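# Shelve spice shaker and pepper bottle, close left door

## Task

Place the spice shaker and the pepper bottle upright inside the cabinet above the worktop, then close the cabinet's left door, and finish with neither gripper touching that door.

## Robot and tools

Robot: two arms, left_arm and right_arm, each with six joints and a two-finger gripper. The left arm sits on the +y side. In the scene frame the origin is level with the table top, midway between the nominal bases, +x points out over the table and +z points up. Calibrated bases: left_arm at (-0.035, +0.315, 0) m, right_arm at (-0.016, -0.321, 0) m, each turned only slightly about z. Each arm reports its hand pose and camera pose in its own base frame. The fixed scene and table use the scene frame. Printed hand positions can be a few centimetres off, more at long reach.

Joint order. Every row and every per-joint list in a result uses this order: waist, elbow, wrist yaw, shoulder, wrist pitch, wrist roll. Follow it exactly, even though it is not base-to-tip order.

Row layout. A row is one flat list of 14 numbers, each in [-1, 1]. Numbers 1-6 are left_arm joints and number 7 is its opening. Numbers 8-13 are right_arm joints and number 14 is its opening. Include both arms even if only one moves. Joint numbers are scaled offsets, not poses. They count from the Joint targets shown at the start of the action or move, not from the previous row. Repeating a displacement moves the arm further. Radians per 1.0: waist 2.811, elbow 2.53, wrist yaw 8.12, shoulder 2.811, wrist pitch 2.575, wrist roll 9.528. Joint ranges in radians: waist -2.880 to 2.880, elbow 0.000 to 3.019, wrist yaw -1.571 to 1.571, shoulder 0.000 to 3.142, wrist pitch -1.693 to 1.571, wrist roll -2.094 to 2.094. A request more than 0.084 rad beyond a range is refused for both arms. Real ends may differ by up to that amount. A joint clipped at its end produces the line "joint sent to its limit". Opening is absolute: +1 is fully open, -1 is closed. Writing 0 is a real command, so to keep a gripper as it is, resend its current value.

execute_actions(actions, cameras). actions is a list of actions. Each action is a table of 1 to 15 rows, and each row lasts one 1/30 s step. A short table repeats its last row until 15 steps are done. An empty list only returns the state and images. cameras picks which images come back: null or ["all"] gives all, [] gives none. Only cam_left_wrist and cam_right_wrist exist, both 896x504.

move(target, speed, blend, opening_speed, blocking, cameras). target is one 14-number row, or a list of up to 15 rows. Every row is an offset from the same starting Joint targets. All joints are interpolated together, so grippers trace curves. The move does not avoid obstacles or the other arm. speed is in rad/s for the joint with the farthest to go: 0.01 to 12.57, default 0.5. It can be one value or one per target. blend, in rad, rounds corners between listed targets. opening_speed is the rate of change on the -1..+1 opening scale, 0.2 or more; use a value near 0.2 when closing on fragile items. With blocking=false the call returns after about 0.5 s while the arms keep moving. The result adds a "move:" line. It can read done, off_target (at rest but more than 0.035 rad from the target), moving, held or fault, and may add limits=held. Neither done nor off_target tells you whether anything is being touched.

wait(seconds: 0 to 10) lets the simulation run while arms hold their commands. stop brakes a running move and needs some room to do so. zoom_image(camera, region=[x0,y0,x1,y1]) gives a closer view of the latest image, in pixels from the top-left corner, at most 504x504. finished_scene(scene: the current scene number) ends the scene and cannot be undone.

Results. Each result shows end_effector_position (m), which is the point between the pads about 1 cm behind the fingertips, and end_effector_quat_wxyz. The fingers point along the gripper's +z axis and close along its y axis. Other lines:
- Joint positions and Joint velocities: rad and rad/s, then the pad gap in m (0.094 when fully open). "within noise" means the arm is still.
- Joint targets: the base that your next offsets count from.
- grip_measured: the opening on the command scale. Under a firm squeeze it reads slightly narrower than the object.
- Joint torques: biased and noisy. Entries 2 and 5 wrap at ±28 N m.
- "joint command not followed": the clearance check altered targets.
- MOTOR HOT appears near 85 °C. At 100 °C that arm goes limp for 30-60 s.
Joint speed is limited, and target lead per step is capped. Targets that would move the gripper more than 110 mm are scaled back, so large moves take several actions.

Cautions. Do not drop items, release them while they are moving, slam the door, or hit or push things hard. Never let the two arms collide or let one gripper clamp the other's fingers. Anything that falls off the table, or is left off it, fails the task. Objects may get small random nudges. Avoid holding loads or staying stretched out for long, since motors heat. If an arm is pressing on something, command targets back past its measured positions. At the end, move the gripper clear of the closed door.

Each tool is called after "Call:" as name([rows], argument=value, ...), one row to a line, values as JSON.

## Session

Call:
execute_actions(actions=[])

Scene clock: 0.00 s.
left_arm: end_effector_position=(+0.1589, -0.4255, +0.3519) grip_measured=+1.000 end_effector_quat_wxyz=(+0.687, +0.167, +0.707, +0.018) | right_arm: end_effector_position=(+0.4637, -0.0246, +0.1281) grip_measured=+1.000 end_effector_quat_wxyz=(-0.025, -0.157, +0.987, +0.010)
Joint names: [waist, elbow, wrist yaw, shoulder, wrist pitch, wrist roll]
Joint positions: left_arm=[-1.593 0.89 -1.379 1.231 0.051 -0.026 0.094] | right_arm=[-0.056 1.3 -0.01 1.646 -1.278 -0.37 0.094]
Joint velocities: within noise
Joint torques (N m): no reading
Motor temperatures (°C): left_arm=[28 27 23 30 26 23 25] | right_arm=[23 26 26 25 26 22 25]
Heat: left arm: hottest shoulder 30 °C; right arm: hottest elbow 26 °C.
Joint targets: left_arm=[-1.593 0.910 -1.379 1.235 0.053 -0.026] | right_arm=[-0.056 1.326 -0.010 1.642 -1.277 -0.370]
Tool commands: left_gripper/opening=+1.0 right_gripper/opening=+1.0
camera_calibration:
cam_left_wrist: T_world_to_cam=[[-0.281588, -0.953737, -0.105323, -0.338981], [-0.674816, 0.274871, -0.684886, 0.486257], [0.682152, -0.121782, -0.720998, 0.218471], [0, 0, 0, 1]] pos_world=[0.083651, -0.43035, 0.454845]
cam_right_wrist: T_world_to_cam=[[0.42767, -0.903603, 0.0244777, -0.23469], [-0.636593, -0.28185, 0.717851, 0.216074], [-0.641754, -0.322586, -0.695766, 0.505365], [0, 0, 0, 1]] pos_world=[0.562241, 0.0118575, 0.202251]

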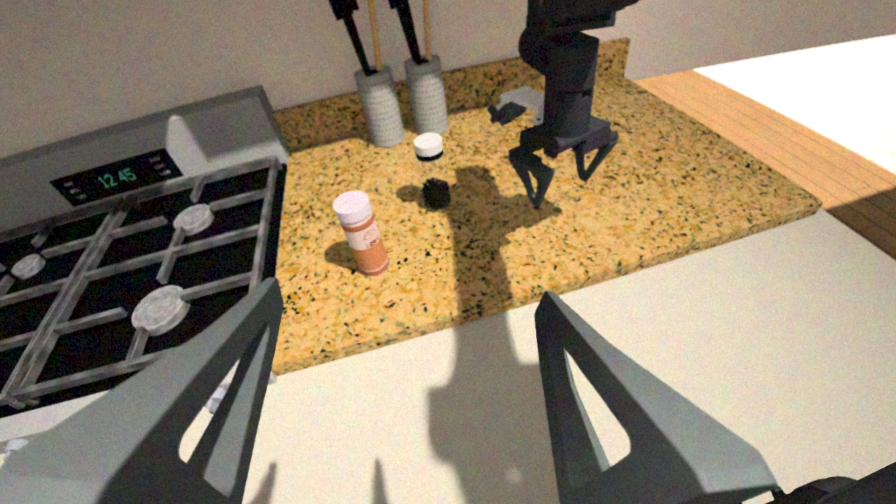

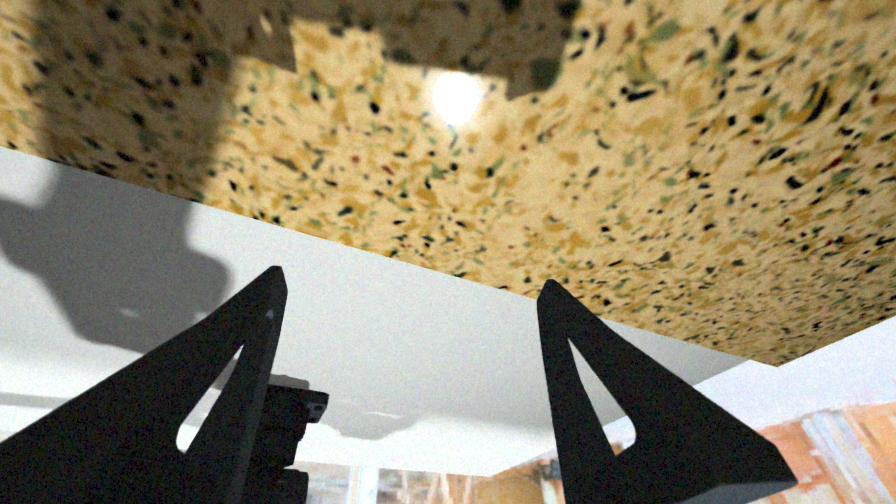

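Call:
move(target=[0.6734,0.0751,0.2542,-0.0836,-0.0594,0.0027,-0.95,0.02,-0.0103,0.0012,-0.3173,0.4105,0.0388,0.3], speed=1.0, cameras=["cam_right_wrist"])

Scene clock: 3.73 s.
left_arm: end_effector_position=(+0.4771, +0.0317, +0.4926) grip_measured=-0.947 end_effector_quat_wxyz=(+0.678, +0.124, +0.710, -0.147) | right_arm: end_effector_position=(+0.3471, -0.0057, +0.7154) grip_measured=+0.303 end_effector_quat_wxyz=(+0.811, +0.000, +0.585, -0.010)
Joint names: [waist, elbow, wrist yaw, shoulder, wrist pitch, wrist roll]
Joint positions: left_arm=[0.296 1.049 0.683 1.007 -0.091 -0.01 0.003] | right_arm=[-0.017 1.299 -0.004 0.743 -0.236 -0.01 0.061]
Joint torques (N m): left_arm=[1.61 15.17 0.1 -5.07 1.09 0.22] | right_arm=[0.85 10.37 0.19 1.14 2.22 0.17]
Heat: left arm: hottest shoulder 30 °C; right arm: hottest elbow 26 °C.
Joint targets: left_arm=[0.300 1.100 0.685 1.000 -0.100 0.000] | right_arm=[0.000 1.300 0.000 0.750 -0.220 -0.001]
move: off_target (left_arm); left_arm: the elbow is farthest, 0.051 rad from its target
camera_calibration:
cam_right_wrist: T_world_to_cam=[[-0.111032, -0.987538, 0.111535, -0.0578239], [-0.425648, -0.0541602, -0.903266, 0.813447], [0.898051, -0.147766, -0.41433, 0.110389], [0, 0, 0, 1]] pos_world=[0.240687, 0.00326483, 0.786946]
Images, in order (width x height): cam_right_wrist 896x504.

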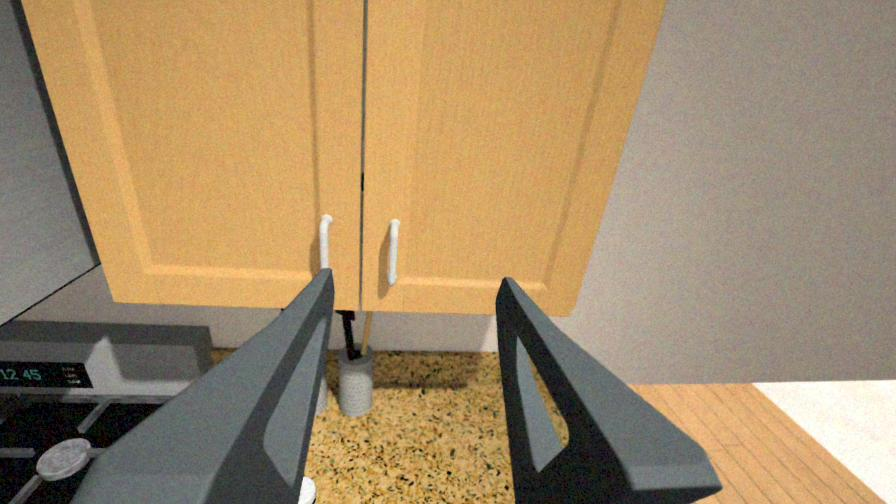

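Call:
move([
  [0,0,0,0,0,0,-0.95,0.0537,0.081,0,0.1736,0.0097,0,0.3],
  [0,0,0,0,0,0,-0.95,0.0537,0.1719,0,0.2583,0.0136,0,0.3],
], speed=[0.8,0.35], blend=0.03, cameras=["cam_right_wrist"])

Scene clock: 6.27 s.
left_arm: end_effector_position=(+0.4771, +0.0317, +0.4925) grip_measured=-0.947 end_effector_quat_wxyz=(+0.678, +0.124, +0.710, -0.147) | right_arm: end_effector_position=(+0.6642, +0.0934, +0.5943) grip_measured=+0.303 end_effector_quat_wxyz=(+0.708, -0.054, +0.703, +0.047)
Joint names: [waist, elbow, wrist yaw, shoulder, wrist pitch, wrist roll]
Joint positions: left_arm=[0.296 1.049 0.683 1.007 -0.092 -0.009 0.003] | right_arm=[0.14 1.676 -0.003 1.469 -0.2 -0.01 0.061]
Joint torques (N m): left_arm=[1.55 15.16 0.1 -5.01 1.1 0.22] | right_arm=[0.97 17.18 0.11 -12.51 2.48 0.21]
Heat: left arm: hottest shoulder 30 °C; right arm: hottest elbow 27 °C.
Joint targets: left_arm=[0.300 1.100 0.685 1.000 -0.101 0.000] | right_arm=[0.151 1.735 0.000 1.477 -0.185 -0.001]
move: off_target (left_arm, right_arm); left_arm: the elbow is farthest, 0.051 rad from its target; right_arm: the elbow is farthest, 0.059 rad from its target
camera_calibration:
cam_right_wrist: T_world_to_cam=[[0.0819197, -0.987533, 0.134416, -0.0531153], [-0.66704, -0.154535, -0.728818, 0.910397], [0.740504, -0.0299565, -0.671384, 0.0364776], [0, 0, 0, 1]] pos_world=[0.584611, 0.0893282, 0.695144]
Images, in order (width x height): cam_right_wrist 896x504.

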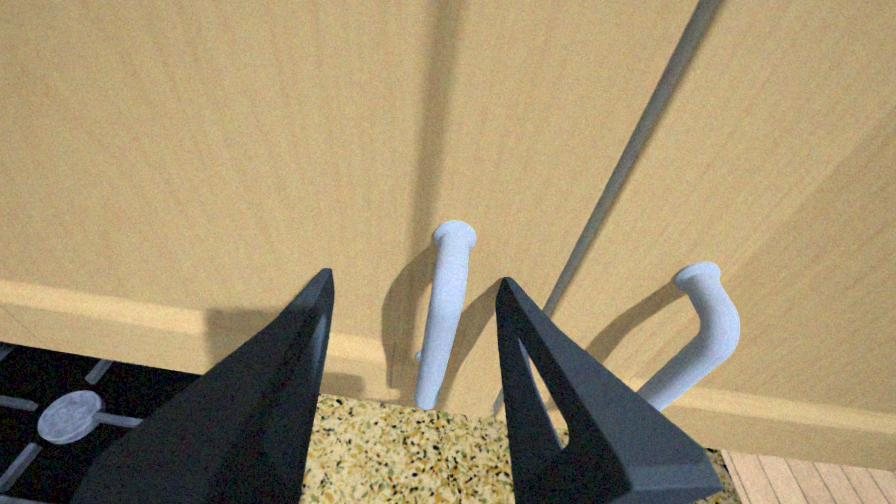

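Call:
move([
  [0,0,0,0,0,0,-0.95,-0.0075,0.003,0,0.001,0,0,0.3],
  [0,0,0,0,0,0,-0.95,-0.0075,0.003,0,0.001,0,0,-0.95],
], speed=0.2, opening_speed=1.2, cameras=["cam_right_wrist"])

Scene clock: 8.57 s.
left_arm: end_effector_position=(+0.4771, +0.0317, +0.4925) grip_measured=-0.947 end_effector_quat_wxyz=(+0.678, +0.124, +0.710, -0.147) | right_arm: end_effector_position=(+0.6643, +0.0891, +0.5976) grip_measured=-0.804 end_effector_quat_wxyz=(+0.710, -0.049, +0.701, +0.044)
Joint names: [waist, elbow, wrist yaw, shoulder, wrist pitch, wrist roll]
Joint positions: left_arm=[0.296 1.049 0.683 1.007 -0.092 -0.009 0.003] | right_arm=[0.135 1.681 0.002 1.469 -0.2 -0.007 0.009]
Joint torques (N m): left_arm=[1.61 15.15 0.09 -4.95 1.11 0.21] | right_arm=[-0.15 17.14 -0.14 -12.57 2.43 0.18]
Heat: left arm: hottest shoulder 30 °C; right arm: hottest elbow 28 °C.
Joint targets: left_arm=[0.300 1.100 0.685 1.000 -0.101 0.000] | right_arm=[0.130 1.742 0.000 1.479 -0.185 -0.001]
move: off_target (left_arm, right_arm); target 2's new numbers were sent with right_arm's elbow 0.061 rad from that target; left_arm: the elbow is farthest, 0.051 rad from its target; right_arm: the elbow is farthest, 0.061 rad from its target
camera_calibration:
cam_right_wrist: T_world_to_cam=[[0.0711303, -0.988727, 0.131759, -0.0488777], [-0.664967, -0.145462, -0.73257, 0.912354], [0.743478, -0.0355072, -0.667817, 0.0349401], [0, 0, 0, 1]] pos_world=[0.584185, 0.0856264, 0.698137]
Images, in order (width x height): cam_right_wrist 896x504.

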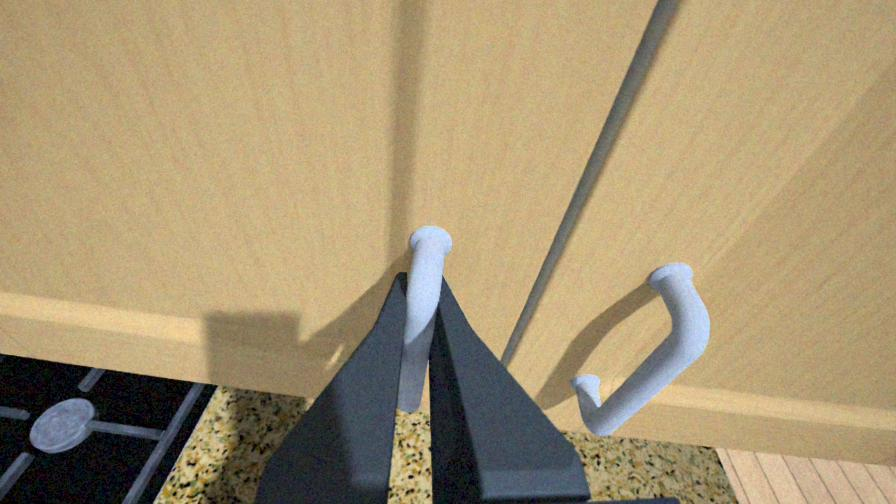

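Call:
move([
  [0,0,0,0,0,0,-0.95,0.0338,-0.0356,0.0278,-0.0366,-0.0082,0,-0.95],
  [0,0,0,0,0,0,-0.95,0.0733,-0.0609,0.0597,-0.0608,-0.0097,0,-0.95],
  [0,0,0,0,0,0,-0.95,0.1192,-0.0723,0.0937,-0.0722,-0.0111,0,-0.95],
  [0,0,0,0,0,0,-0.95,0.1672,-0.07,0.1282,-0.0701,-0.0109,0,-0.95],
  [0,0,0,0,0,0,-0.95,0.2106,-0.0538,0.1617,-0.0541,-0.0091,0,-0.95],
  [0,0,0,0,0,0,-0.95,0.2472,-0.0411,0.1799,-0.0416,-0.0082,0,-0.95],
  [0,0,0,0,0,0,-0.95,0.2793,-0.0332,0.1856,-0.0345,-0.0082,0,-0.95],
  [0,0,0,0,0,0,-0.95,0.3166,-0.0107,0.1888,-0.0142,-0.0085,0,-0.95],
  [0,0,0,0,0,0,-0.95,0.3397,0.0123,0.187,0.005,-0.0097,0,-0.95],
  [0,0,0,0,0,0,-0.95,0.3522,0.03,0.1835,0.0192,-0.0117,0,-0.95],
], speed=0.45, blend=0.04, cameras=["cam_right_wrist"])

Scene clock: 14.03 s.
left_arm: end_effector_position=(+0.4771, +0.0317, +0.4925) grip_measured=-0.947 end_effector_quat_wxyz=(+0.678, +0.124, +0.710, -0.147) | right_arm: end_effector_position=(+0.4243, +0.3755, +0.5961) grip_measured=-0.805 end_effector_quat_wxyz=(+0.691, +0.163, +0.688, -0.152)
Joint names: [waist, elbow, wrist yaw, shoulder, wrist pitch, wrist roll]
Joint positions: left_arm=[0.296 1.049 0.683 1.007 -0.092 -0.009 0.003] | right_arm=[1.032 1.763 1.482 1.54 -0.214 0.008 0.009]
Joint torques (N m): left_arm=[1.49 15.17 0.1 -5.07 1.1 0.22] | right_arm=[5.95 15.88 0.39 -14.92 1.24 0.02]
Heat: left arm: hottest shoulder 30 °C; right arm: hottest elbow 29 °C.
Joint targets: left_arm=[0.300 1.100 0.685 1.000 -0.101 0.000] | right_arm=[1.120 1.818 1.490 1.533 -0.215 -0.001]
move: off_target (left_arm, right_arm); blend cut to 0.0325 rad at target 8, 0.0224 rad at target 9; left_arm: the elbow is farthest, 0.051 rad from its target; right_arm: the waist is farthest, 0.088 rad from its target
camera_calibration:
cam_right_wrist: T_world_to_cam=[[-0.483695, -0.868387, 0.109287, 0.455101], [-0.635807, 0.262814, -0.725726, 0.623547], [0.601489, -0.420515, -0.679248, 0.434209], [0, 0, 0, 1]] pos_world=[0.355414, 0.413919, 0.697724]
Images, in order (width x height): cam_right_wrist 896x504.

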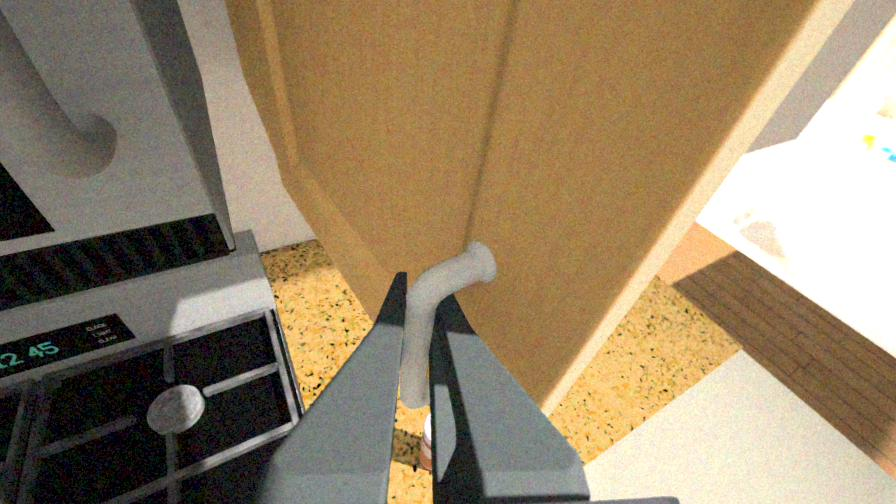

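Call:
move([
  [0,0,0,0,0,0,-0.95,-0.0142,0,0,0,0,0,-0.95],
  [0,0,0,0,0,0,-0.95,-0.0142,0,0,0,0,0,-0.45],
  [0,0,0,0,0,0,-0.95,-0.0142,-0.0723,0,-0.0028,0.0505,0,-0.45],
  [0,0,0,0,0,0,-0.95,-0.0142,-0.1652,0,0.0007,0.1456,0,-0.45],
  [0,0,0,0,0,0,-0.95,-0.0142,-0.2403,0,0.0309,0.2563,0,-0.45],
], speed=[0.3,0.3,0.35,0.5,0.7], opening_speed=0.8, cameras=["cam_right_wrist"])

Scene clock: 18.80 s.
left_arm: end_effector_position=(+0.4771, +0.0317, +0.4925) grip_measured=-0.947 end_effector_quat_wxyz=(+0.678, +0.124, +0.710, -0.147) | right_arm: end_effector_position=(+0.4125, +0.3968, +0.3498) grip_measured=-0.453 end_effector_quat_wxyz=(+0.693, +0.152, +0.690, -0.142)
Joint names: [waist, elbow, wrist yaw, shoulder, wrist pitch, wrist roll]
Joint positions: left_arm=[0.296 1.049 0.683 1.007 -0.092 -0.009 0.003] | right_arm=[1.071 1.202 1.49 1.623 0.43 0.006 0.026]
Joint torques (N m): left_arm=[1.61 15.15 0.1 -4.95 1.05 0.22] | right_arm=[1.2 10.96 -0.04 -14.45 2.13 -0.01]
Heat: left arm: hottest elbow 31 °C; right arm: hottest elbow 30 °C.
Joint targets: left_arm=[0.300 1.100 0.685 1.000 -0.101 0.000] | right_arm=[1.081 1.210 1.490 1.620 0.445 -0.001]
move: off_target (left_arm); target 2's new numbers were sent with right_arm's elbow 0.055 rad from that target; left_arm: the elbow is farthest, 0.051 rad from its target
camera_calibration:
cam_right_wrist: T_world_to_cam=[[-0.456979, -0.882688, 0.109691, 0.489302], [-0.643595, 0.243007, -0.725763, 0.442764], [0.613967, -0.402255, -0.679143, 0.27042], [0, 0, 0, 1]] pos_world=[0.342532, 0.433084, 0.451324]
Images, in order (width x height): cam_right_wrist 896x504.

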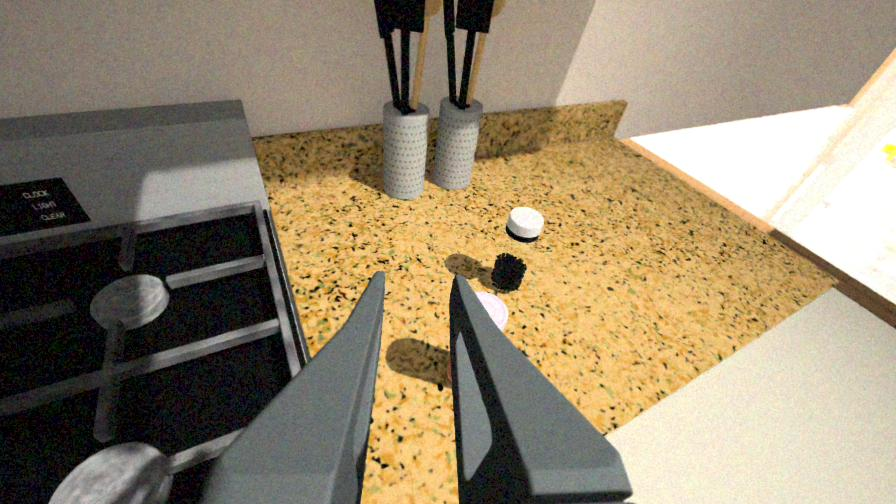

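Call:
move(target=[0,0,0,0,0,0,-0.95,-0.2334,-0.336,-0.1835,-0.2134,0.0136,0,0.8], speed=1.0, cameras=["cam_right_wrist"])

Scene clock: 21.27 s.
left_arm: end_effector_position=(+0.4771, +0.0317, +0.4925) grip_measured=-0.947 end_effector_quat_wxyz=(+0.678, +0.124, +0.710, -0.147) | right_arm: end_effector_position=(+0.3855, +0.1798, +0.1994) grip_measured=+0.797 end_effector_quat_wxyz=(+0.612, -0.166, +0.761, +0.137)
Joint names: [waist, elbow, wrist yaw, shoulder, wrist pitch, wrist roll]
Joint positions: left_arm=[0.296 1.049 0.683 1.007 -0.092 -0.009 0.003] | right_arm=[0.439 0.359 0.003 1.035 0.461 0.006 0.084]
Joint torques (N m): left_arm=[1.73 15.17 0.1 -4.95 1.14 0.23] | right_arm=[-0.62 9.92 -0.14 -5.48 2.77 0.01]
Motor temperatures (°C): left_arm=[27 32 23 30 26 23 25] | right_arm=[23 30 26 26 27 22 25]
Heat: left arm: hottest elbow 32 °C; right arm: hottest elbow 30 °C.
Joint targets: left_arm=[0.300 1.100 0.685 1.000 -0.101 0.000] | right_arm=[0.424 0.360 0.000 1.020 0.480 -0.001]
move: off_target (left_arm); left_arm: the elbow is farthest, 0.051 rad from its target
camera_calibration:
cam_right_wrist: T_world_to_cam=[[0.389617, -0.911854, 0.129312, -0.0230878], [-0.728976, -0.391145, -0.561783, 0.483207], [0.562844, 0.124615, -0.817116, 0.050051], [0, 0, 0, 1]] pos_world=[0.333071, 0.161714, 0.315341]
Images, in order (width x height): cam_right_wrist 896x504.

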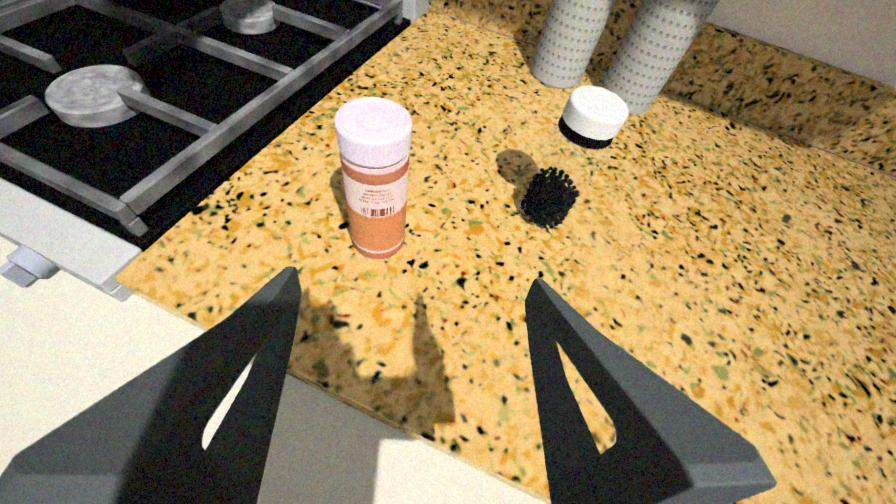

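Call:
move(target=[0,0,0,0,0,0,-0.95,0.0281,0.0277,0,0.2277,0.2214,0,0.9], speed=0.7, cameras=["cam_right_wrist"])

Scene clock: 23.50 s.
left_arm: end_effector_position=(+0.4771, +0.0317, +0.4925) grip_measured=-0.947 end_effector_quat_wxyz=(+0.678, +0.124, +0.710, -0.147) | right_arm: end_effector_position=(+0.4248, +0.2240, +0.0869) grip_measured=+0.897 end_effector_quat_wxyz=(+0.607, -0.185, +0.758, +0.152)
Joint names: [waist, elbow, wrist yaw, shoulder, wrist pitch, wrist roll]
Joint positions: left_arm=[0.296 1.049 0.683 1.007 -0.092 -0.009 0.003] | right_arm=[0.487 0.4 0.003 1.65 1.031 0.006 0.089]
Joint torques (N m): left_arm=[1.67 15.21 0.1 -4.95 1.1 0.21] | right_arm=[1.73 8.18 -0.16 -8.35 2.66 0.08]
Heat: left arm: hottest elbow 32 °C; right arm: hottest elbow 31 °C.
Joint targets: left_arm=[0.300 1.100 0.685 1.000 -0.101 0.000] | right_arm=[0.503 0.430 0.000 1.660 1.050 -0.001]
move: off_target (left_arm); left_arm: the elbow is farthest, 0.051 rad from its target
camera_calibration:
cam_right_wrist: T_world_to_cam=[[0.433988, -0.891592, 0.129301, -0.00693529], [-0.710782, -0.427039, -0.558951, 0.465975], [0.553573, 0.150673, -0.819057, -0.0711951], [0, 0, 0, 1]] pos_world=[0.373628, 0.203533, 0.203041]
Images, in order (width x height): cam_right_wrist 896x504.

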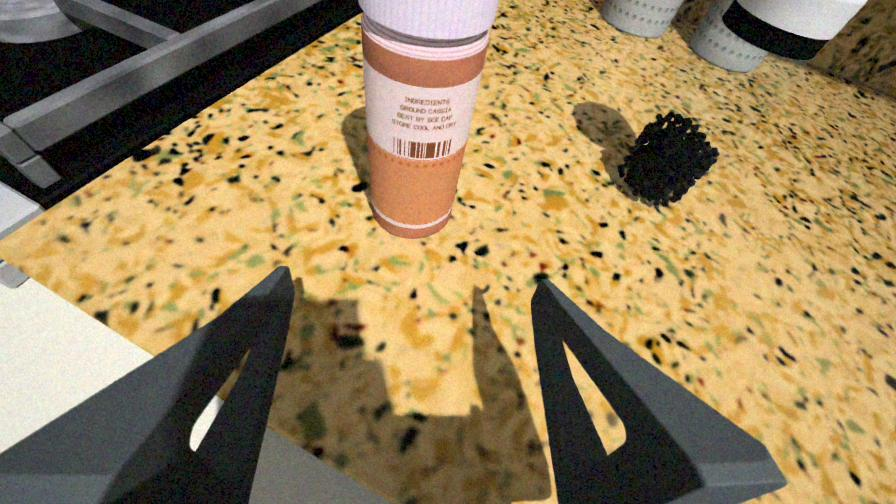

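Call:
move([
  [0,0,0,0,0,0,-0.95,0,0.1368,0,0.1089,-0.0194,0,0.9],
  [0,0,0,0,0,0,-0.95,0,0.1368,0,0.1089,-0.0194,0,-0.3],
], speed=0.3, opening_speed=1.0, cameras=["cam_right_wrist"])

Scene clock: 26.70 s.
left_arm: end_effector_position=(+0.4771, +0.0317, +0.4925) grip_measured=-0.947 end_effector_quat_wxyz=(+0.678, +0.124, +0.710, -0.147) | right_arm: end_effector_position=(+0.5328, +0.2812, +0.0511) grip_measured=-0.019 end_effector_quat_wxyz=(+0.614, -0.184, +0.752, +0.154)
Joint names: [waist, elbow, wrist yaw, shoulder, wrist pitch, wrist roll]
Joint positions: left_arm=[0.296 1.049 0.683 1.007 -0.092 -0.009 0.003] | right_arm=[0.487 0.744 0.002 1.951 1.007 0.006 0.046]
Joint torques (N m): left_arm=[1.49 15.21 0.1 -4.95 1.13 0.23] | right_arm=[1.44 8.91 -0.12 -12.98 1.65 0]
Heat: left arm: hottest elbow 33 °C; right arm: hottest elbow 30 °C.
Joint targets: left_arm=[0.300 1.100 0.685 1.000 -0.101 0.000] | right_arm=[0.503 0.776 0.000 1.967 1.000 -0.001]
move: off_target (left_arm); left_arm: the elbow is farthest, 0.051 rad from its target
camera_calibration:
cam_right_wrist: T_world_to_cam=[[0.432349, -0.892386, 0.129313, 0.00292122], [-0.701245, -0.422911, -0.573936, 0.541728], [0.56686, 0.157461, -0.808626, -0.178452], [0, 0, 0, 1]] pos_world=[0.479779, 0.259809, 0.166238]
Images, in order (width x height): cam_right_wrist 896x504.

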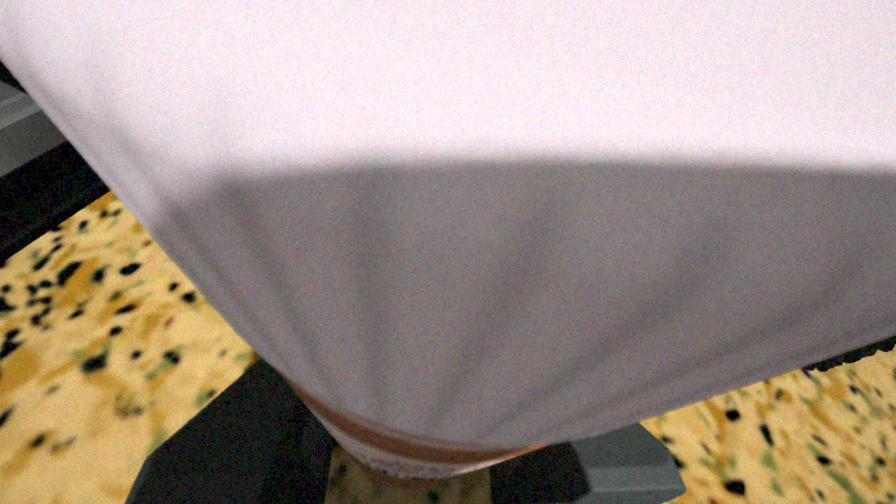

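Call:
move([
  [0,0,0,0,0,0,-0.95,-0.026,-0.0221,0,-0.0907,-0.0629,0,-0.3],
  [0,0,0,0,0,0,-0.95,-0.09,-0.0735,0,-0.4116,-0.3546,0,-0.3],
  [0,0,0,0,0,0,-0.95,-0.0754,0.2316,0,-0.3298,-0.56,0,-0.3],
  [0,0,0,0,0,0,-0.95,-0.0754,0.3791,0,-0.1832,-0.5417,0,-0.3],
], speed=[0.4,0.8,0.8,0.5], blend=[0.05,0.15,0.05,0], cameras=["cam_right_wrist"])

Scene clock: 31.67 s.
left_arm: end_effector_position=(+0.4771, +0.0317, +0.4925) grip_measured=-0.947 end_effector_quat_wxyz=(+0.678, +0.124, +0.710, -0.147) | right_arm: end_effector_position=(+0.6332, +0.1797, +0.5455) grip_measured=-0.019 end_effector_quat_wxyz=(+0.625, -0.105, +0.769, +0.088)
Joint names: [waist, elbow, wrist yaw, shoulder, wrist pitch, wrist roll]
Joint positions: left_arm=[0.296 1.049 0.683 1.007 -0.092 -0.009 0.003] | right_arm=[0.278 1.666 0.002 1.451 -0.42 0.005 0.046]
Joint torques (N m): left_arm=[1.67 15.16 0.09 -5.01 1.1 0.21] | right_arm=[2.08 18.09 -0.12 -13.57 2.65 0.02]
Heat: left arm: hottest elbow 33 °C; right arm: hottest elbow 31 °C.
Joint targets: left_arm=[0.300 1.100 0.685 1.000 -0.101 0.000] | right_arm=[0.291 1.735 0.000 1.452 -0.395 -0.001]
move: off_target (left_arm, right_arm); left_arm: the elbow is farthest, 0.051 rad from its target; right_arm: the elbow is farthest, 0.069 rad from its target
camera_calibration:
cam_right_wrist: T_world_to_cam=[[0.238683, -0.962285, 0.130533, -0.0604568], [-0.776632, -0.269849, -0.569231, 0.870673], [0.582986, 0.0344896, -0.81175, 0.194069], [0, 0, 0, 1]] pos_world=[0.577483, 0.170081, 0.661041]
Images, in order (width x height): cam_right_wrist 896x504.

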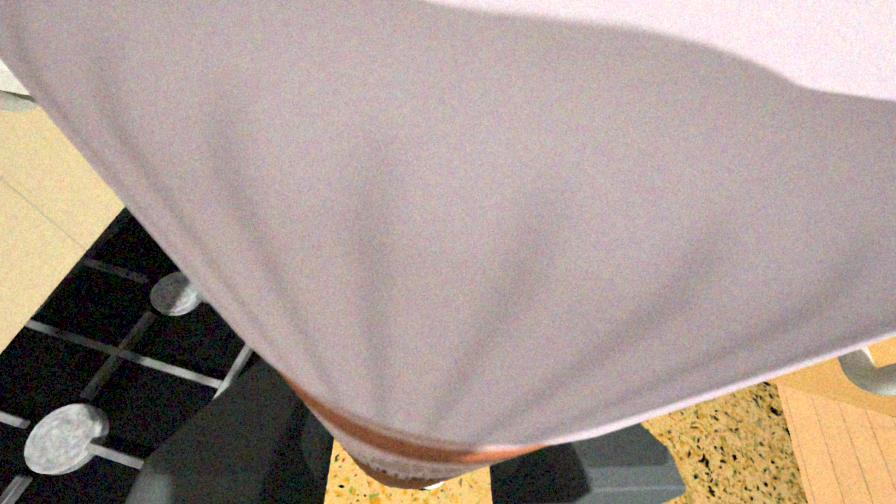

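Call:
move([
  [0,0,0,0,0,0,-0.95,0,0.096,0,0.0783,-0.0097,0,-0.3],
  [0,0,0,0,0,0,-0.95,0,0.2103,0,0.1565,-0.0369,0,-0.3],
], speed=0.3, cameras=["cam_right_wrist"])

Scene clock: 34.47 s.
left_arm: end_effector_position=(+0.4771, +0.0317, +0.4925) grip_measured=-0.947 end_effector_quat_wxyz=(+0.678, +0.124, +0.710, -0.147) | right_arm: end_effector_position=(+0.7784, +0.2211, +0.5441) grip_measured=-0.019 end_effector_quat_wxyz=(+0.636, -0.104, +0.759, +0.090)
Joint names: [waist, elbow, wrist yaw, shoulder, wrist pitch, wrist roll]
Joint positions: left_arm=[0.296 1.049 0.683 1.007 -0.092 -0.009 0.003] | right_arm=[0.278 2.199 0.002 1.885 -0.489 0.005 0.046]
Joint torques (N m): left_arm=[1.61 15.17 0.1 -5.01 1.1 0.23] | right_arm=[0.73 17.7 -0.15 -19.49 1.74 0.03]
Heat: left arm: hottest elbow 34 °C; right arm: hottest elbow 32 °C.
Joint targets: left_arm=[0.300 1.100 0.685 1.000 -0.101 0.000] | right_arm=[0.291 2.267 0.000 1.891 -0.490 -0.001]
move: off_target (left_arm, right_arm); left_arm: the elbow is farthest, 0.051 rad from its target; right_arm: the elbow is farthest, 0.068 rad from its target
camera_calibration:
cam_right_wrist: T_world_to_cam=[[0.234912, -0.963348, 0.129523, -0.0514569], [-0.759986, -0.265107, -0.593413, 0.992891], [0.606001, 0.0409638, -0.794408, 0.0780123], [0, 0, 0, 1]] pos_world=[0.719396, 0.210456, 0.657833]
Images, in order (width x height): cam_right_wrist 896x504.

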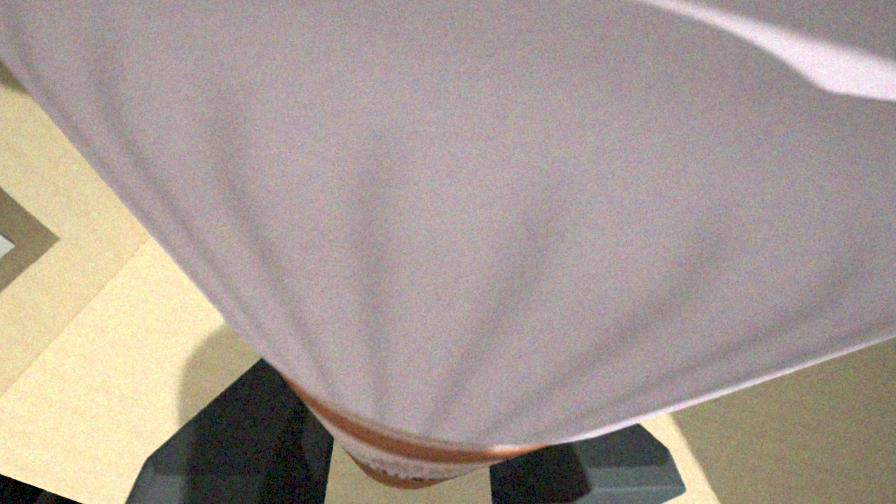

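Call:
move(target=[0,0,0,0,0,0,-0.95,0,-0.0427,0,0,0.004,0,-0.3], speed=0.12, cameras=[])

Scene clock: 35.87 s.
left_arm: end_effector_position=(+0.4771, +0.0317, +0.4925) grip_measured=-0.947 end_effector_quat_wxyz=(+0.678, +0.124, +0.710, -0.147) | right_arm: end_effector_position=(+0.7808, +0.2217, +0.5218) grip_measured=-0.019 end_effector_quat_wxyz=(+0.622, -0.105, +0.771, +0.088)
Joint names: [waist, elbow, wrist yaw, shoulder, wrist pitch, wrist roll]
Joint positions: left_arm=[0.296 1.049 0.683 1.007 -0.092 -0.009 0.003] | right_arm=[0.278 2.161 0.002 1.885 -0.487 0.005 0.046]
Joint torques (N m): left_arm=[1.61 15.2 0.08 -5.19 1.11 0.22] | right_arm=[0.97 11.14 -0.12 -19.49 2.3 0.07]
Heat: left arm: hottest elbow 34 °C; right arm: hottest elbow 32 °C.
Joint targets: left_arm=[0.300 1.100 0.685 1.000 -0.101 0.000] | right_arm=[0.291 2.159 0.000 1.891 -0.479 -0.001]
move: off_target (left_arm); left_arm: the elbow is farthest, 0.051 rad from its target
No camera images: "cameras" was empty.

Call:
move(target=[0,0,0,0,0,0,-0.95,0,-0.0045,0,0,0.005,0,-0.3], speed=0.12, cameras=[])

Call:
move(target=[0,0,0,0,0,0,-0.95,0,-0.0045,0,0,0.004,0,-0.3], speed=0.12, cameras=[])

Scene clock: 36.77 s.
left_arm: end_effector_position=(+0.4771, +0.0317, +0.4925) grip_measured=-0.947 end_effector_quat_wxyz=(+0.678, +0.124, +0.710, -0.147) | right_arm: end_effector_position=(+0.7815, +0.2219, +0.5209) grip_measured=-0.019 end_effector_quat_wxyz=(+0.624, -0.105, +0.769, +0.088)
Joint names: [waist, elbow, wrist yaw, shoulder, wrist pitch, wrist roll]
Joint positions: left_arm=[0.296 1.049 0.683 1.007 -0.092 -0.009 0.003] | right_arm=[0.278 2.156 0.002 1.885 -0.477 0.005 0.046]
Joint torques (N m): left_arm=[1.49 15.17 0.09 -5.13 1.11 0.23] | right_arm=[1.32 10.78 -0.12 -19.84 2.43 0.04]
Heat: left arm: hottest elbow 34 °C; right arm: hottest elbow 32 °C.
Joint targets: left_arm=[0.300 1.100 0.685 1.000 -0.101 0.000] | right_arm=[0.291 2.148 0.000 1.891 -0.466 -0.001]
move: off_target (left_arm); left_arm: the elbow is farthest, 0.051 rad from its target
No camera images: "cameras" was empty.

Scene clock: 37.53 s.
left_arm: end_effector_position=(+0.4771, +0.0317, +0.4925) grip_measured=-0.947 end_effector_quat_wxyz=(+0.678, +0.124, +0.710, -0.147) | right_arm: end_effector_position=(+0.7825, +0.2222, +0.5205) grip_measured=-0.019 end_effector_quat_wxyz=(+0.627, -0.105, +0.767, +0.088)
Joint names: [waist, elbow, wrist yaw, shoulder, wrist pitch, wrist roll]
Joint positions: left_arm=[0.296 1.049 0.683 1.007 -0.092 -0.009 0.003] | right_arm=[0.278 2.149 0.002 1.885 -0.463 0.004 0.046]
Joint torques (N m): left_arm=[1.67 15.15 0.09 -5.25 1.09 0.22] | right_arm=[0.56 10.11 -0.13 -19.78 2.17 0.04]
Heat: left arm: hottest elbow 34 °C; right arm: hottest elbow 32 °C.
Joint targets: left_arm=[0.300 1.100 0.685 1.000 -0.101 0.000] | right_arm=[0.291 2.136 0.000 1.891 -0.456 -0.001]
move: off_target (left_arm); left_arm: the elbow is farthest, 0.051 rad from its target
No camera images: "cameras" was empty.

Call:
move([
  [0,0,0,0,0,0,-0.95,0,0.012,0,0,0,0,-0.3],
  [0,0,0,0,0,0,-0.95,0,0.012,0,0,0,0,0.35],
], speed=0.15, opening_speed=0.5, cameras=["cam_right_wrist"])

Scene clock: 39.97 s.
left_arm: end_effector_position=(+0.4771, +0.0317, +0.4925) grip_measured=-0.947 end_effector_quat_wxyz=(+0.678, +0.124, +0.710, -0.147) | right_arm: end_effector_position=(+0.7826, +0.2222, +0.5206) grip_measured=+0.346 end_effector_quat_wxyz=(+0.627, -0.105, +0.767, +0.088)
Joint names: [waist, elbow, wrist yaw, shoulder, wrist pitch, wrist roll]
Joint positions: left_arm=[0.296 1.049 0.683 1.007 -0.092 -0.009 0.003] | right_arm=[0.278 2.149 0.002 1.885 -0.463 0.003 0.063]
Joint torques (N m): left_arm=[1.55 15.19 0.1 -5.01 1.11 0.22] | right_arm=[1.49 13.3 -0.13 -20.54 1.95 0.1]
Heat: left arm: hottest elbow 35 °C; right arm: hottest elbow 33 °C.
Joint targets: left_arm=[0.300 1.100 0.685 1.000 -0.101 0.000] | right_arm=[0.291 2.167 0.000 1.891 -0.456 -0.001]
move: off_target (left_arm); left_arm: the elbow is farthest, 0.051 rad from its target
camera_calibration:
cam_right_wrist: T_world_to_cam=[[0.237933, -0.962343, 0.131468, -0.0518434], [-0.772621, -0.269551, -0.574803, 0.983613], [0.588595, 0.0351896, -0.807662, 0.0785484], [0, 0, 0, 1]] pos_world=[0.726062, 0.212478, 0.63564]
Images, in order (width x height): cam_right_wrist 896x504.

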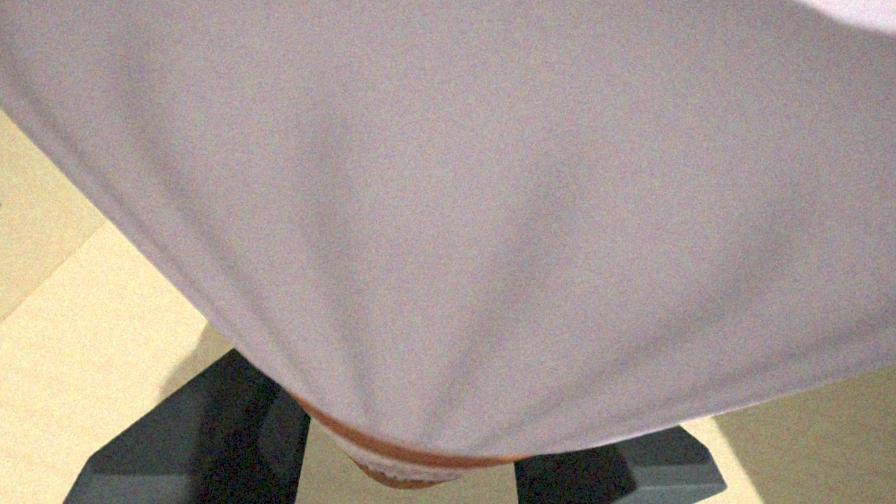

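Call:
move([
  [0,0,0,0,0,0,-0.95,0,-0.1431,0,-0.1,0.0334,0,0.45],
  [0,0,0,0,0,0,-0.95,0,-0.2735,0,-0.2131,0.0373,0,0.45],
], speed=[0.25,0.6], blend=0.05, cameras=["cam_right_wrist"])

Scene clock: 43.10 s.
left_arm: end_effector_position=(+0.4771, +0.0317, +0.4925) grip_measured=-0.947 end_effector_quat_wxyz=(+0.678, +0.124, +0.710, -0.147) | right_arm: end_effector_position=(+0.5778, +0.1641, +0.5328) grip_measured=+0.447 end_effector_quat_wxyz=(+0.628, -0.107, +0.766, +0.087)
Joint names: [waist, elbow, wrist yaw, shoulder, wrist pitch, wrist roll]
Joint positions: left_arm=[0.296 1.049 0.683 1.007 -0.092 -0.009 0.003] | right_arm=[0.278 1.472 0.002 1.294 -0.376 0 0.068]
Joint torques (N m): left_arm=[1.44 15.17 0.09 -5.07 1.13 0.21] | right_arm=[1.55 11.81 -0.12 -10.46 2.41 0.11]
Heat: left arm: hottest elbow 35 °C; right arm: hottest elbow 33 °C.
Joint targets: left_arm=[0.300 1.100 0.685 1.000 -0.101 0.000] | right_arm=[0.291 1.475 0.000 1.292 -0.360 -0.001]
move: off_target (left_arm); left_arm: the elbow is farthest, 0.051 rad from its target
camera_calibration:
cam_right_wrist: T_world_to_cam=[[0.238705, -0.961648, 0.135107, -0.0631376], [-0.771112, -0.272271, -0.575547, 0.816717], [0.590259, 0.0332032, -0.806531, 0.209731], [0, 0, 0, 1]] pos_world=[0.521057, 0.154688, 0.647744]
Images, in order (width x height): cam_right_wrist 896x504.

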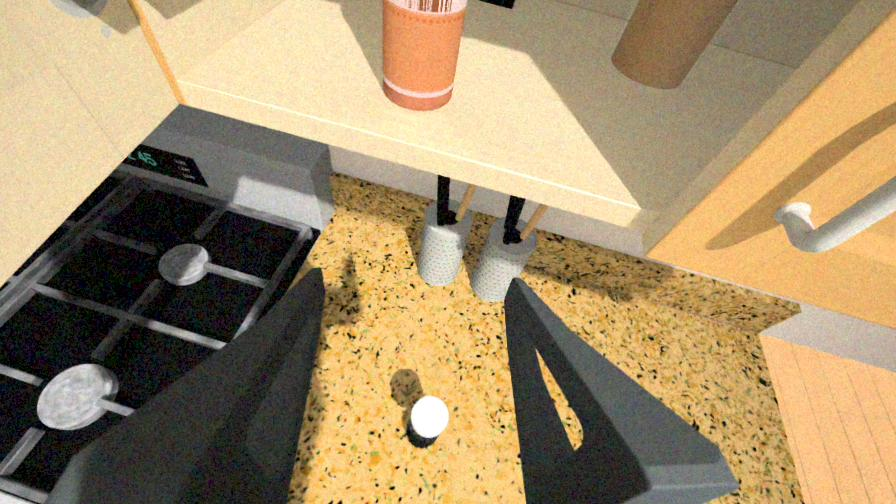

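Call:
move([
  [0,0,0,0,0,0,-0.95,-0.0494,-0.3617,0,-0.1323,0.2117,0,0.45],
  [0,0,0,0,0,0,-0.95,-0.0494,-0.3498,0,0.1558,0.5157,0,0.9],
], speed=0.8, blend=[0.1,0], opening_speed=2, cameras=["cam_right_wrist"])

Scene clock: 48.03 s.
left_arm: end_effector_position=(+0.4771, +0.0317, +0.4925) grip_measured=-0.947 end_effector_quat_wxyz=(+0.678, +0.124, +0.710, -0.147) | right_arm: end_effector_position=(+0.5332, +0.0902, +0.0939) grip_measured=+0.896 end_effector_quat_wxyz=(+0.628, -0.065, +0.774, +0.052)
Joint names: [waist, elbow, wrist yaw, shoulder, wrist pitch, wrist roll]
Joint positions: left_arm=[0.296 1.049 0.683 1.007 -0.092 -0.009 0.003] | right_arm=[0.169 0.566 0.002 1.723 0.949 0 0.089]
Joint torques (N m): left_arm=[1.61 15.2 0.11 -4.89 1.1 0.23] | right_arm=[-1.2 7.92 -0.08 -10.34 2.73 0.1]
Heat: left arm: hottest elbow 36 °C; right arm: hottest elbow 33 °C.
Joint targets: left_arm=[0.300 1.100 0.685 1.000 -0.101 0.000] | right_arm=[0.153 0.590 0.000 1.731 0.968 -0.001]
move: off_target (left_arm); left_arm: the elbow is farthest, 0.051 rad from its target
camera_calibration:
cam_right_wrist: T_world_to_cam=[[0.134389, -0.981634, 0.135404, -0.00685516], [-0.80189, -0.188009, -0.567121, 0.517577], [0.582162, -0.0323637, -0.812429, -0.104638], [0, 0, 0, 1]] pos_world=[0.476878, 0.0871932, 0.209446]
Images, in order (width x height): cam_right_wrist 896x504.

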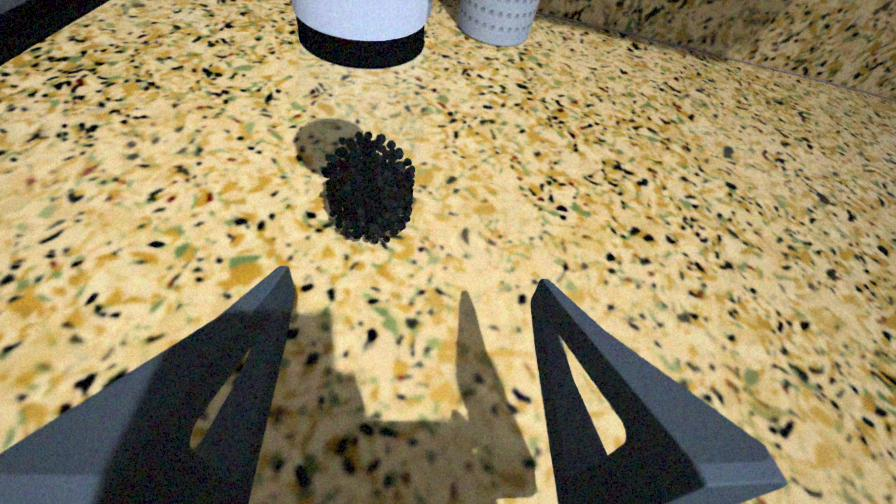

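Call:
zoom_image(camera="cam_right_wrist", region=[230, 0, 560, 280])

Scaled by 1.527 from the camera's 896x504 image, which has a finer 1280x720 frame.

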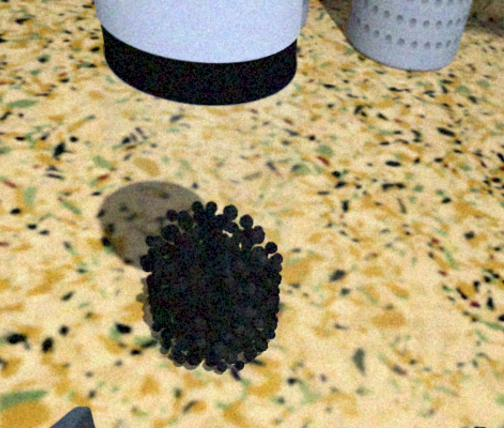

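Call:
move(target=[0,0,0,0,0,0,-0.95,0.0267,0,0,0,0,0,0.9], speed=0.5, cameras=["cam_right_wrist"])

Scene clock: 49.67 s.
left_arm: end_effector_position=(+0.4771, +0.0317, +0.4925) grip_measured=-0.947 end_effector_quat_wxyz=(+0.678, +0.124, +0.710, -0.147) | right_arm: end_effector_position=(+0.5285, +0.1147, +0.0939) grip_measured=+0.897 end_effector_quat_wxyz=(+0.626, -0.083, +0.772, +0.067)
Joint names: [waist, elbow, wrist yaw, shoulder, wrist pitch, wrist roll]
Joint positions: left_arm=[0.296 1.049 0.683 1.007 -0.092 -0.009 0.003] | right_arm=[0.215 0.566 0.002 1.723 0.949 0 0.089]
Joint torques (N m): left_arm=[1.55 15.21 0.09 -4.89 1.06 0.21] | right_arm=[0.79 8.5 -0.1 -10.75 2.67 0.12]
Heat: left arm: hottest elbow 36 °C; right arm: hottest elbow 33 °C.
Joint targets: left_arm=[0.300 1.100 0.685 1.000 -0.101 0.000] | right_arm=[0.227 0.590 0.000 1.731 0.968 -0.001]
move: off_target (left_arm); left_arm: the elbow is farthest, 0.051 rad from its target
camera_calibration:
cam_right_wrist: T_world_to_cam=[[0.179548, -0.974389, 0.135387, -0.00687968], [-0.792379, -0.224805, -0.567096, 0.51764], [0.583008, -0.00545724, -0.812448, -0.104668], [0, 0, 0, 1]] pos_world=[0.472424, 0.109093, 0.209446]
Images, in order (width x height): cam_right_wrist 896x504.

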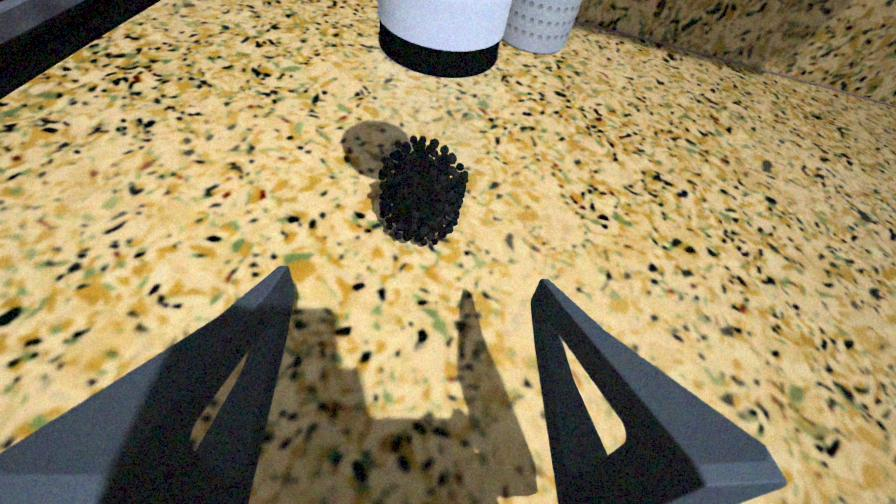

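Call:
move(target=[0,0,0,0,0,0,-0.95,0,0.1447,0,0.1085,-0.0198,0,0.9], speed=0.3, cameras=["cam_right_wrist"])

Scene clock: 51.63 s.
left_arm: end_effector_position=(+0.4771, +0.0317, +0.4925) grip_measured=-0.947 end_effector_quat_wxyz=(+0.678, +0.124, +0.710, -0.147) | right_arm: end_effector_position=(+0.6474, +0.1407, +0.0587) grip_measured=+0.897 end_effector_quat_wxyz=(+0.638, -0.082, +0.762, +0.068)
Joint names: [waist, elbow, wrist yaw, shoulder, wrist pitch, wrist roll]
Joint positions: left_arm=[0.296 1.049 0.683 1.007 -0.092 -0.009 0.003] | right_arm=[0.215 0.919 0.002 2.018 0.923 0 0.089]
Joint torques (N m): left_arm=[1.55 15.17 0.09 -5.01 1.07 0.22] | right_arm=[0.85 9.94 -0.05 -15.03 1.54 0.12]
Motor temperatures (°C): left_arm=[27 37 23 31 26 23 25] | right_arm=[23 33 26 27 27 22 25]
Heat: left arm: hottest elbow 37 °C; right arm: hottest elbow 33 °C.
Joint targets: left_arm=[0.300 1.100 0.685 1.000 -0.101 0.000] | right_arm=[0.227 0.956 0.000 2.035 0.917 -0.001]
move: off_target (left_arm, right_arm); left_arm: the elbow is farthest, 0.051 rad from its target; right_arm: the elbow is farthest, 0.037 rad from its target
camera_calibration:
cam_right_wrist: T_world_to_cam=[[0.175447, -0.975285, 0.134303, 0.00475978], [-0.774648, -0.22095, -0.592538, 0.587228], [0.607568, -0.0000790883, -0.794268, -0.220174], [0, 0, 0, 1]] pos_world=[0.587831, 0.134373, 0.172438]
Images, in order (width x height): cam_right_wrist 896x504.

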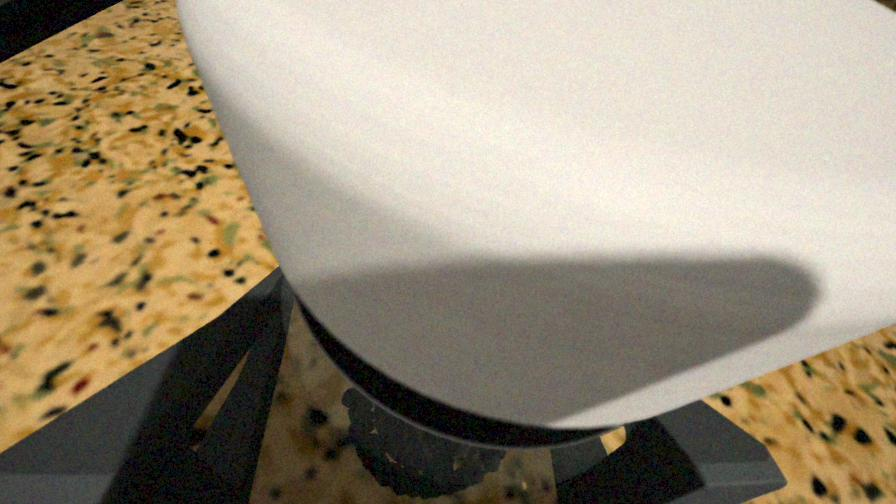

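Call:
move(target=[0,0,0,0,0,0,-0.95,0,-0.0261,0,-0.006,0.0109,0,0.9], speed=0.2, cameras=["cam_right_wrist"])

Scene clock: 53.20 s.
left_arm: end_effector_position=(+0.4771, +0.0317, +0.4925) grip_measured=-0.947 end_effector_quat_wxyz=(+0.678, +0.124, +0.710, -0.147) | right_arm: end_effector_position=(+0.6386, +0.1388, +0.0501) grip_measured=+0.897 end_effector_quat_wxyz=(+0.631, -0.083, +0.768, +0.067)
Joint names: [waist, elbow, wrist yaw, shoulder, wrist pitch, wrist roll]
Joint positions: left_arm=[0.296 1.049 0.683 1.007 -0.092 -0.009 0.003] | right_arm=[0.215 0.895 0.002 2.018 0.928 -0.001 0.089]
Joint torques (N m): left_arm=[1.49 15.12 0.1 -5.01 1.07 0.23] | right_arm=[1.32 5.85 -0.07 -16.38 2.61 0.11]
Heat: left arm: hottest elbow 37 °C; right arm: hottest elbow 33 °C.
Joint targets: left_arm=[0.300 1.100 0.685 1.000 -0.101 0.000] | right_arm=[0.227 0.890 0.000 2.019 0.945 -0.001]
move: off_target (left_arm); left_arm: the elbow is farthest, 0.051 rad from its target
camera_calibration:
cam_right_wrist: T_world_to_cam=[[0.178005, -0.974627, 0.135704, 0.00377529], [-0.785428, -0.2238, -0.577076, 0.581429], [0.592805, -0.00386329, -0.805337, -0.211181], [0, 0, 0, 1]] pos_world=[0.581187, 0.132987, 0.164944]
Images, in order (width x height): cam_right_wrist 896x504.

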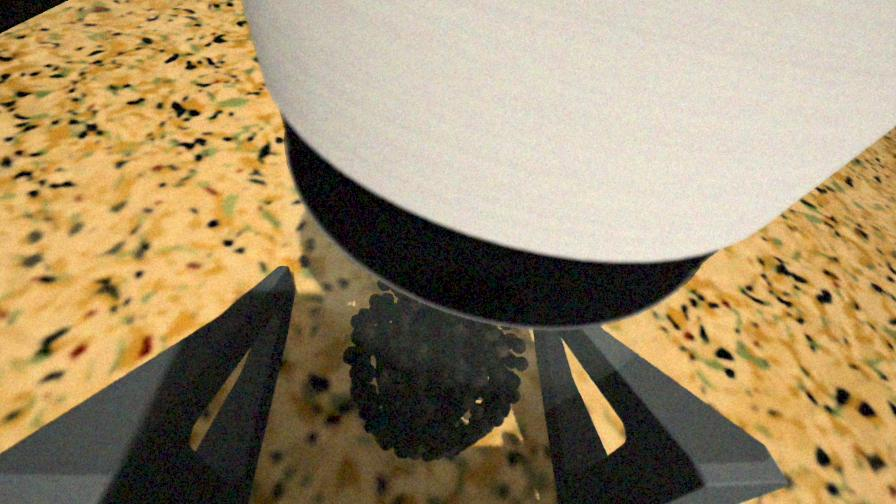

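Call:
move([
  [0,0,0,0,0,0,-0.95,0,-0.0099,0,-0.0039,0.0074,0,0.9],
  [0,0,0,0,0,0,-0.95,0,-0.0099,0,-0.0039,0.0074,0,-0.2],
], speed=0.2, opening_speed=1.0, cameras=["cam_right_wrist"])

Scene clock: 55.63 s.
left_arm: end_effector_position=(+0.4771, +0.0317, +0.4925) grip_measured=-0.947 end_effector_quat_wxyz=(+0.678, +0.124, +0.710, -0.147) | right_arm: end_effector_position=(+0.6327, +0.1375, +0.0501) grip_measured=+0.075 end_effector_quat_wxyz=(+0.635, -0.083, +0.765, +0.068)
Joint names: [waist, elbow, wrist yaw, shoulder, wrist pitch, wrist roll]
Joint positions: left_arm=[0.296 1.049 0.683 1.007 -0.092 -0.009 0.003] | right_arm=[0.215 0.876 0.002 2.017 0.957 -0.001 0.051]
Joint torques (N m): left_arm=[1.49 15.17 0.09 -5.07 1.07 0.22] | right_arm=[1.32 5.24 -0.11 -17.08 2.3 0.13]
Heat: left arm: hottest elbow 37 °C; right arm: hottest elbow 33 °C.
Joint targets: left_arm=[0.300 1.100 0.685 1.000 -0.101 0.000] | right_arm=[0.227 0.865 0.000 2.008 0.964 -0.001]
move: off_target (left_arm); left_arm: the elbow is farthest, 0.051 rad from its target
camera_calibration:
cam_right_wrist: T_world_to_cam=[[0.176573, -0.974938, 0.135345, 0.00448248], [-0.779133, -0.222469, -0.586053, 0.572806], [0.601476, -0.00197064, -0.798889, -0.213731], [0, 0, 0, 1]] pos_world=[0.574055, 0.13138, 0.164341]
Images, in order (width x height): cam_right_wrist 896x504.

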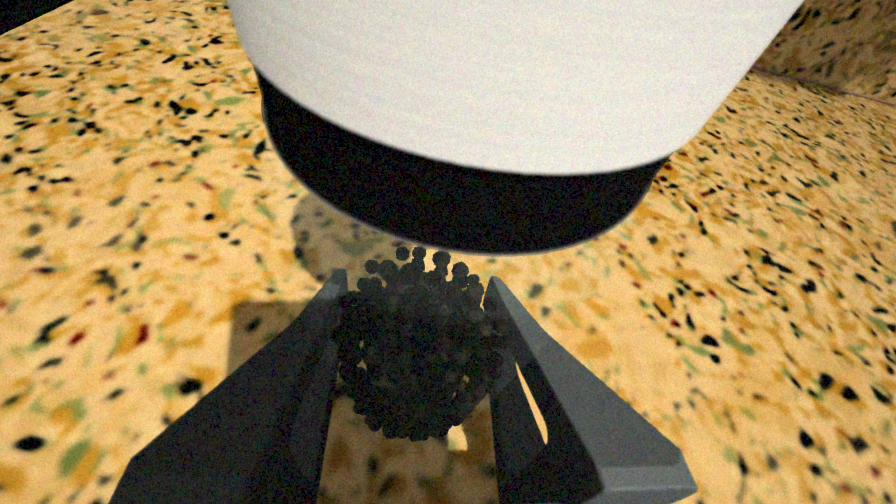

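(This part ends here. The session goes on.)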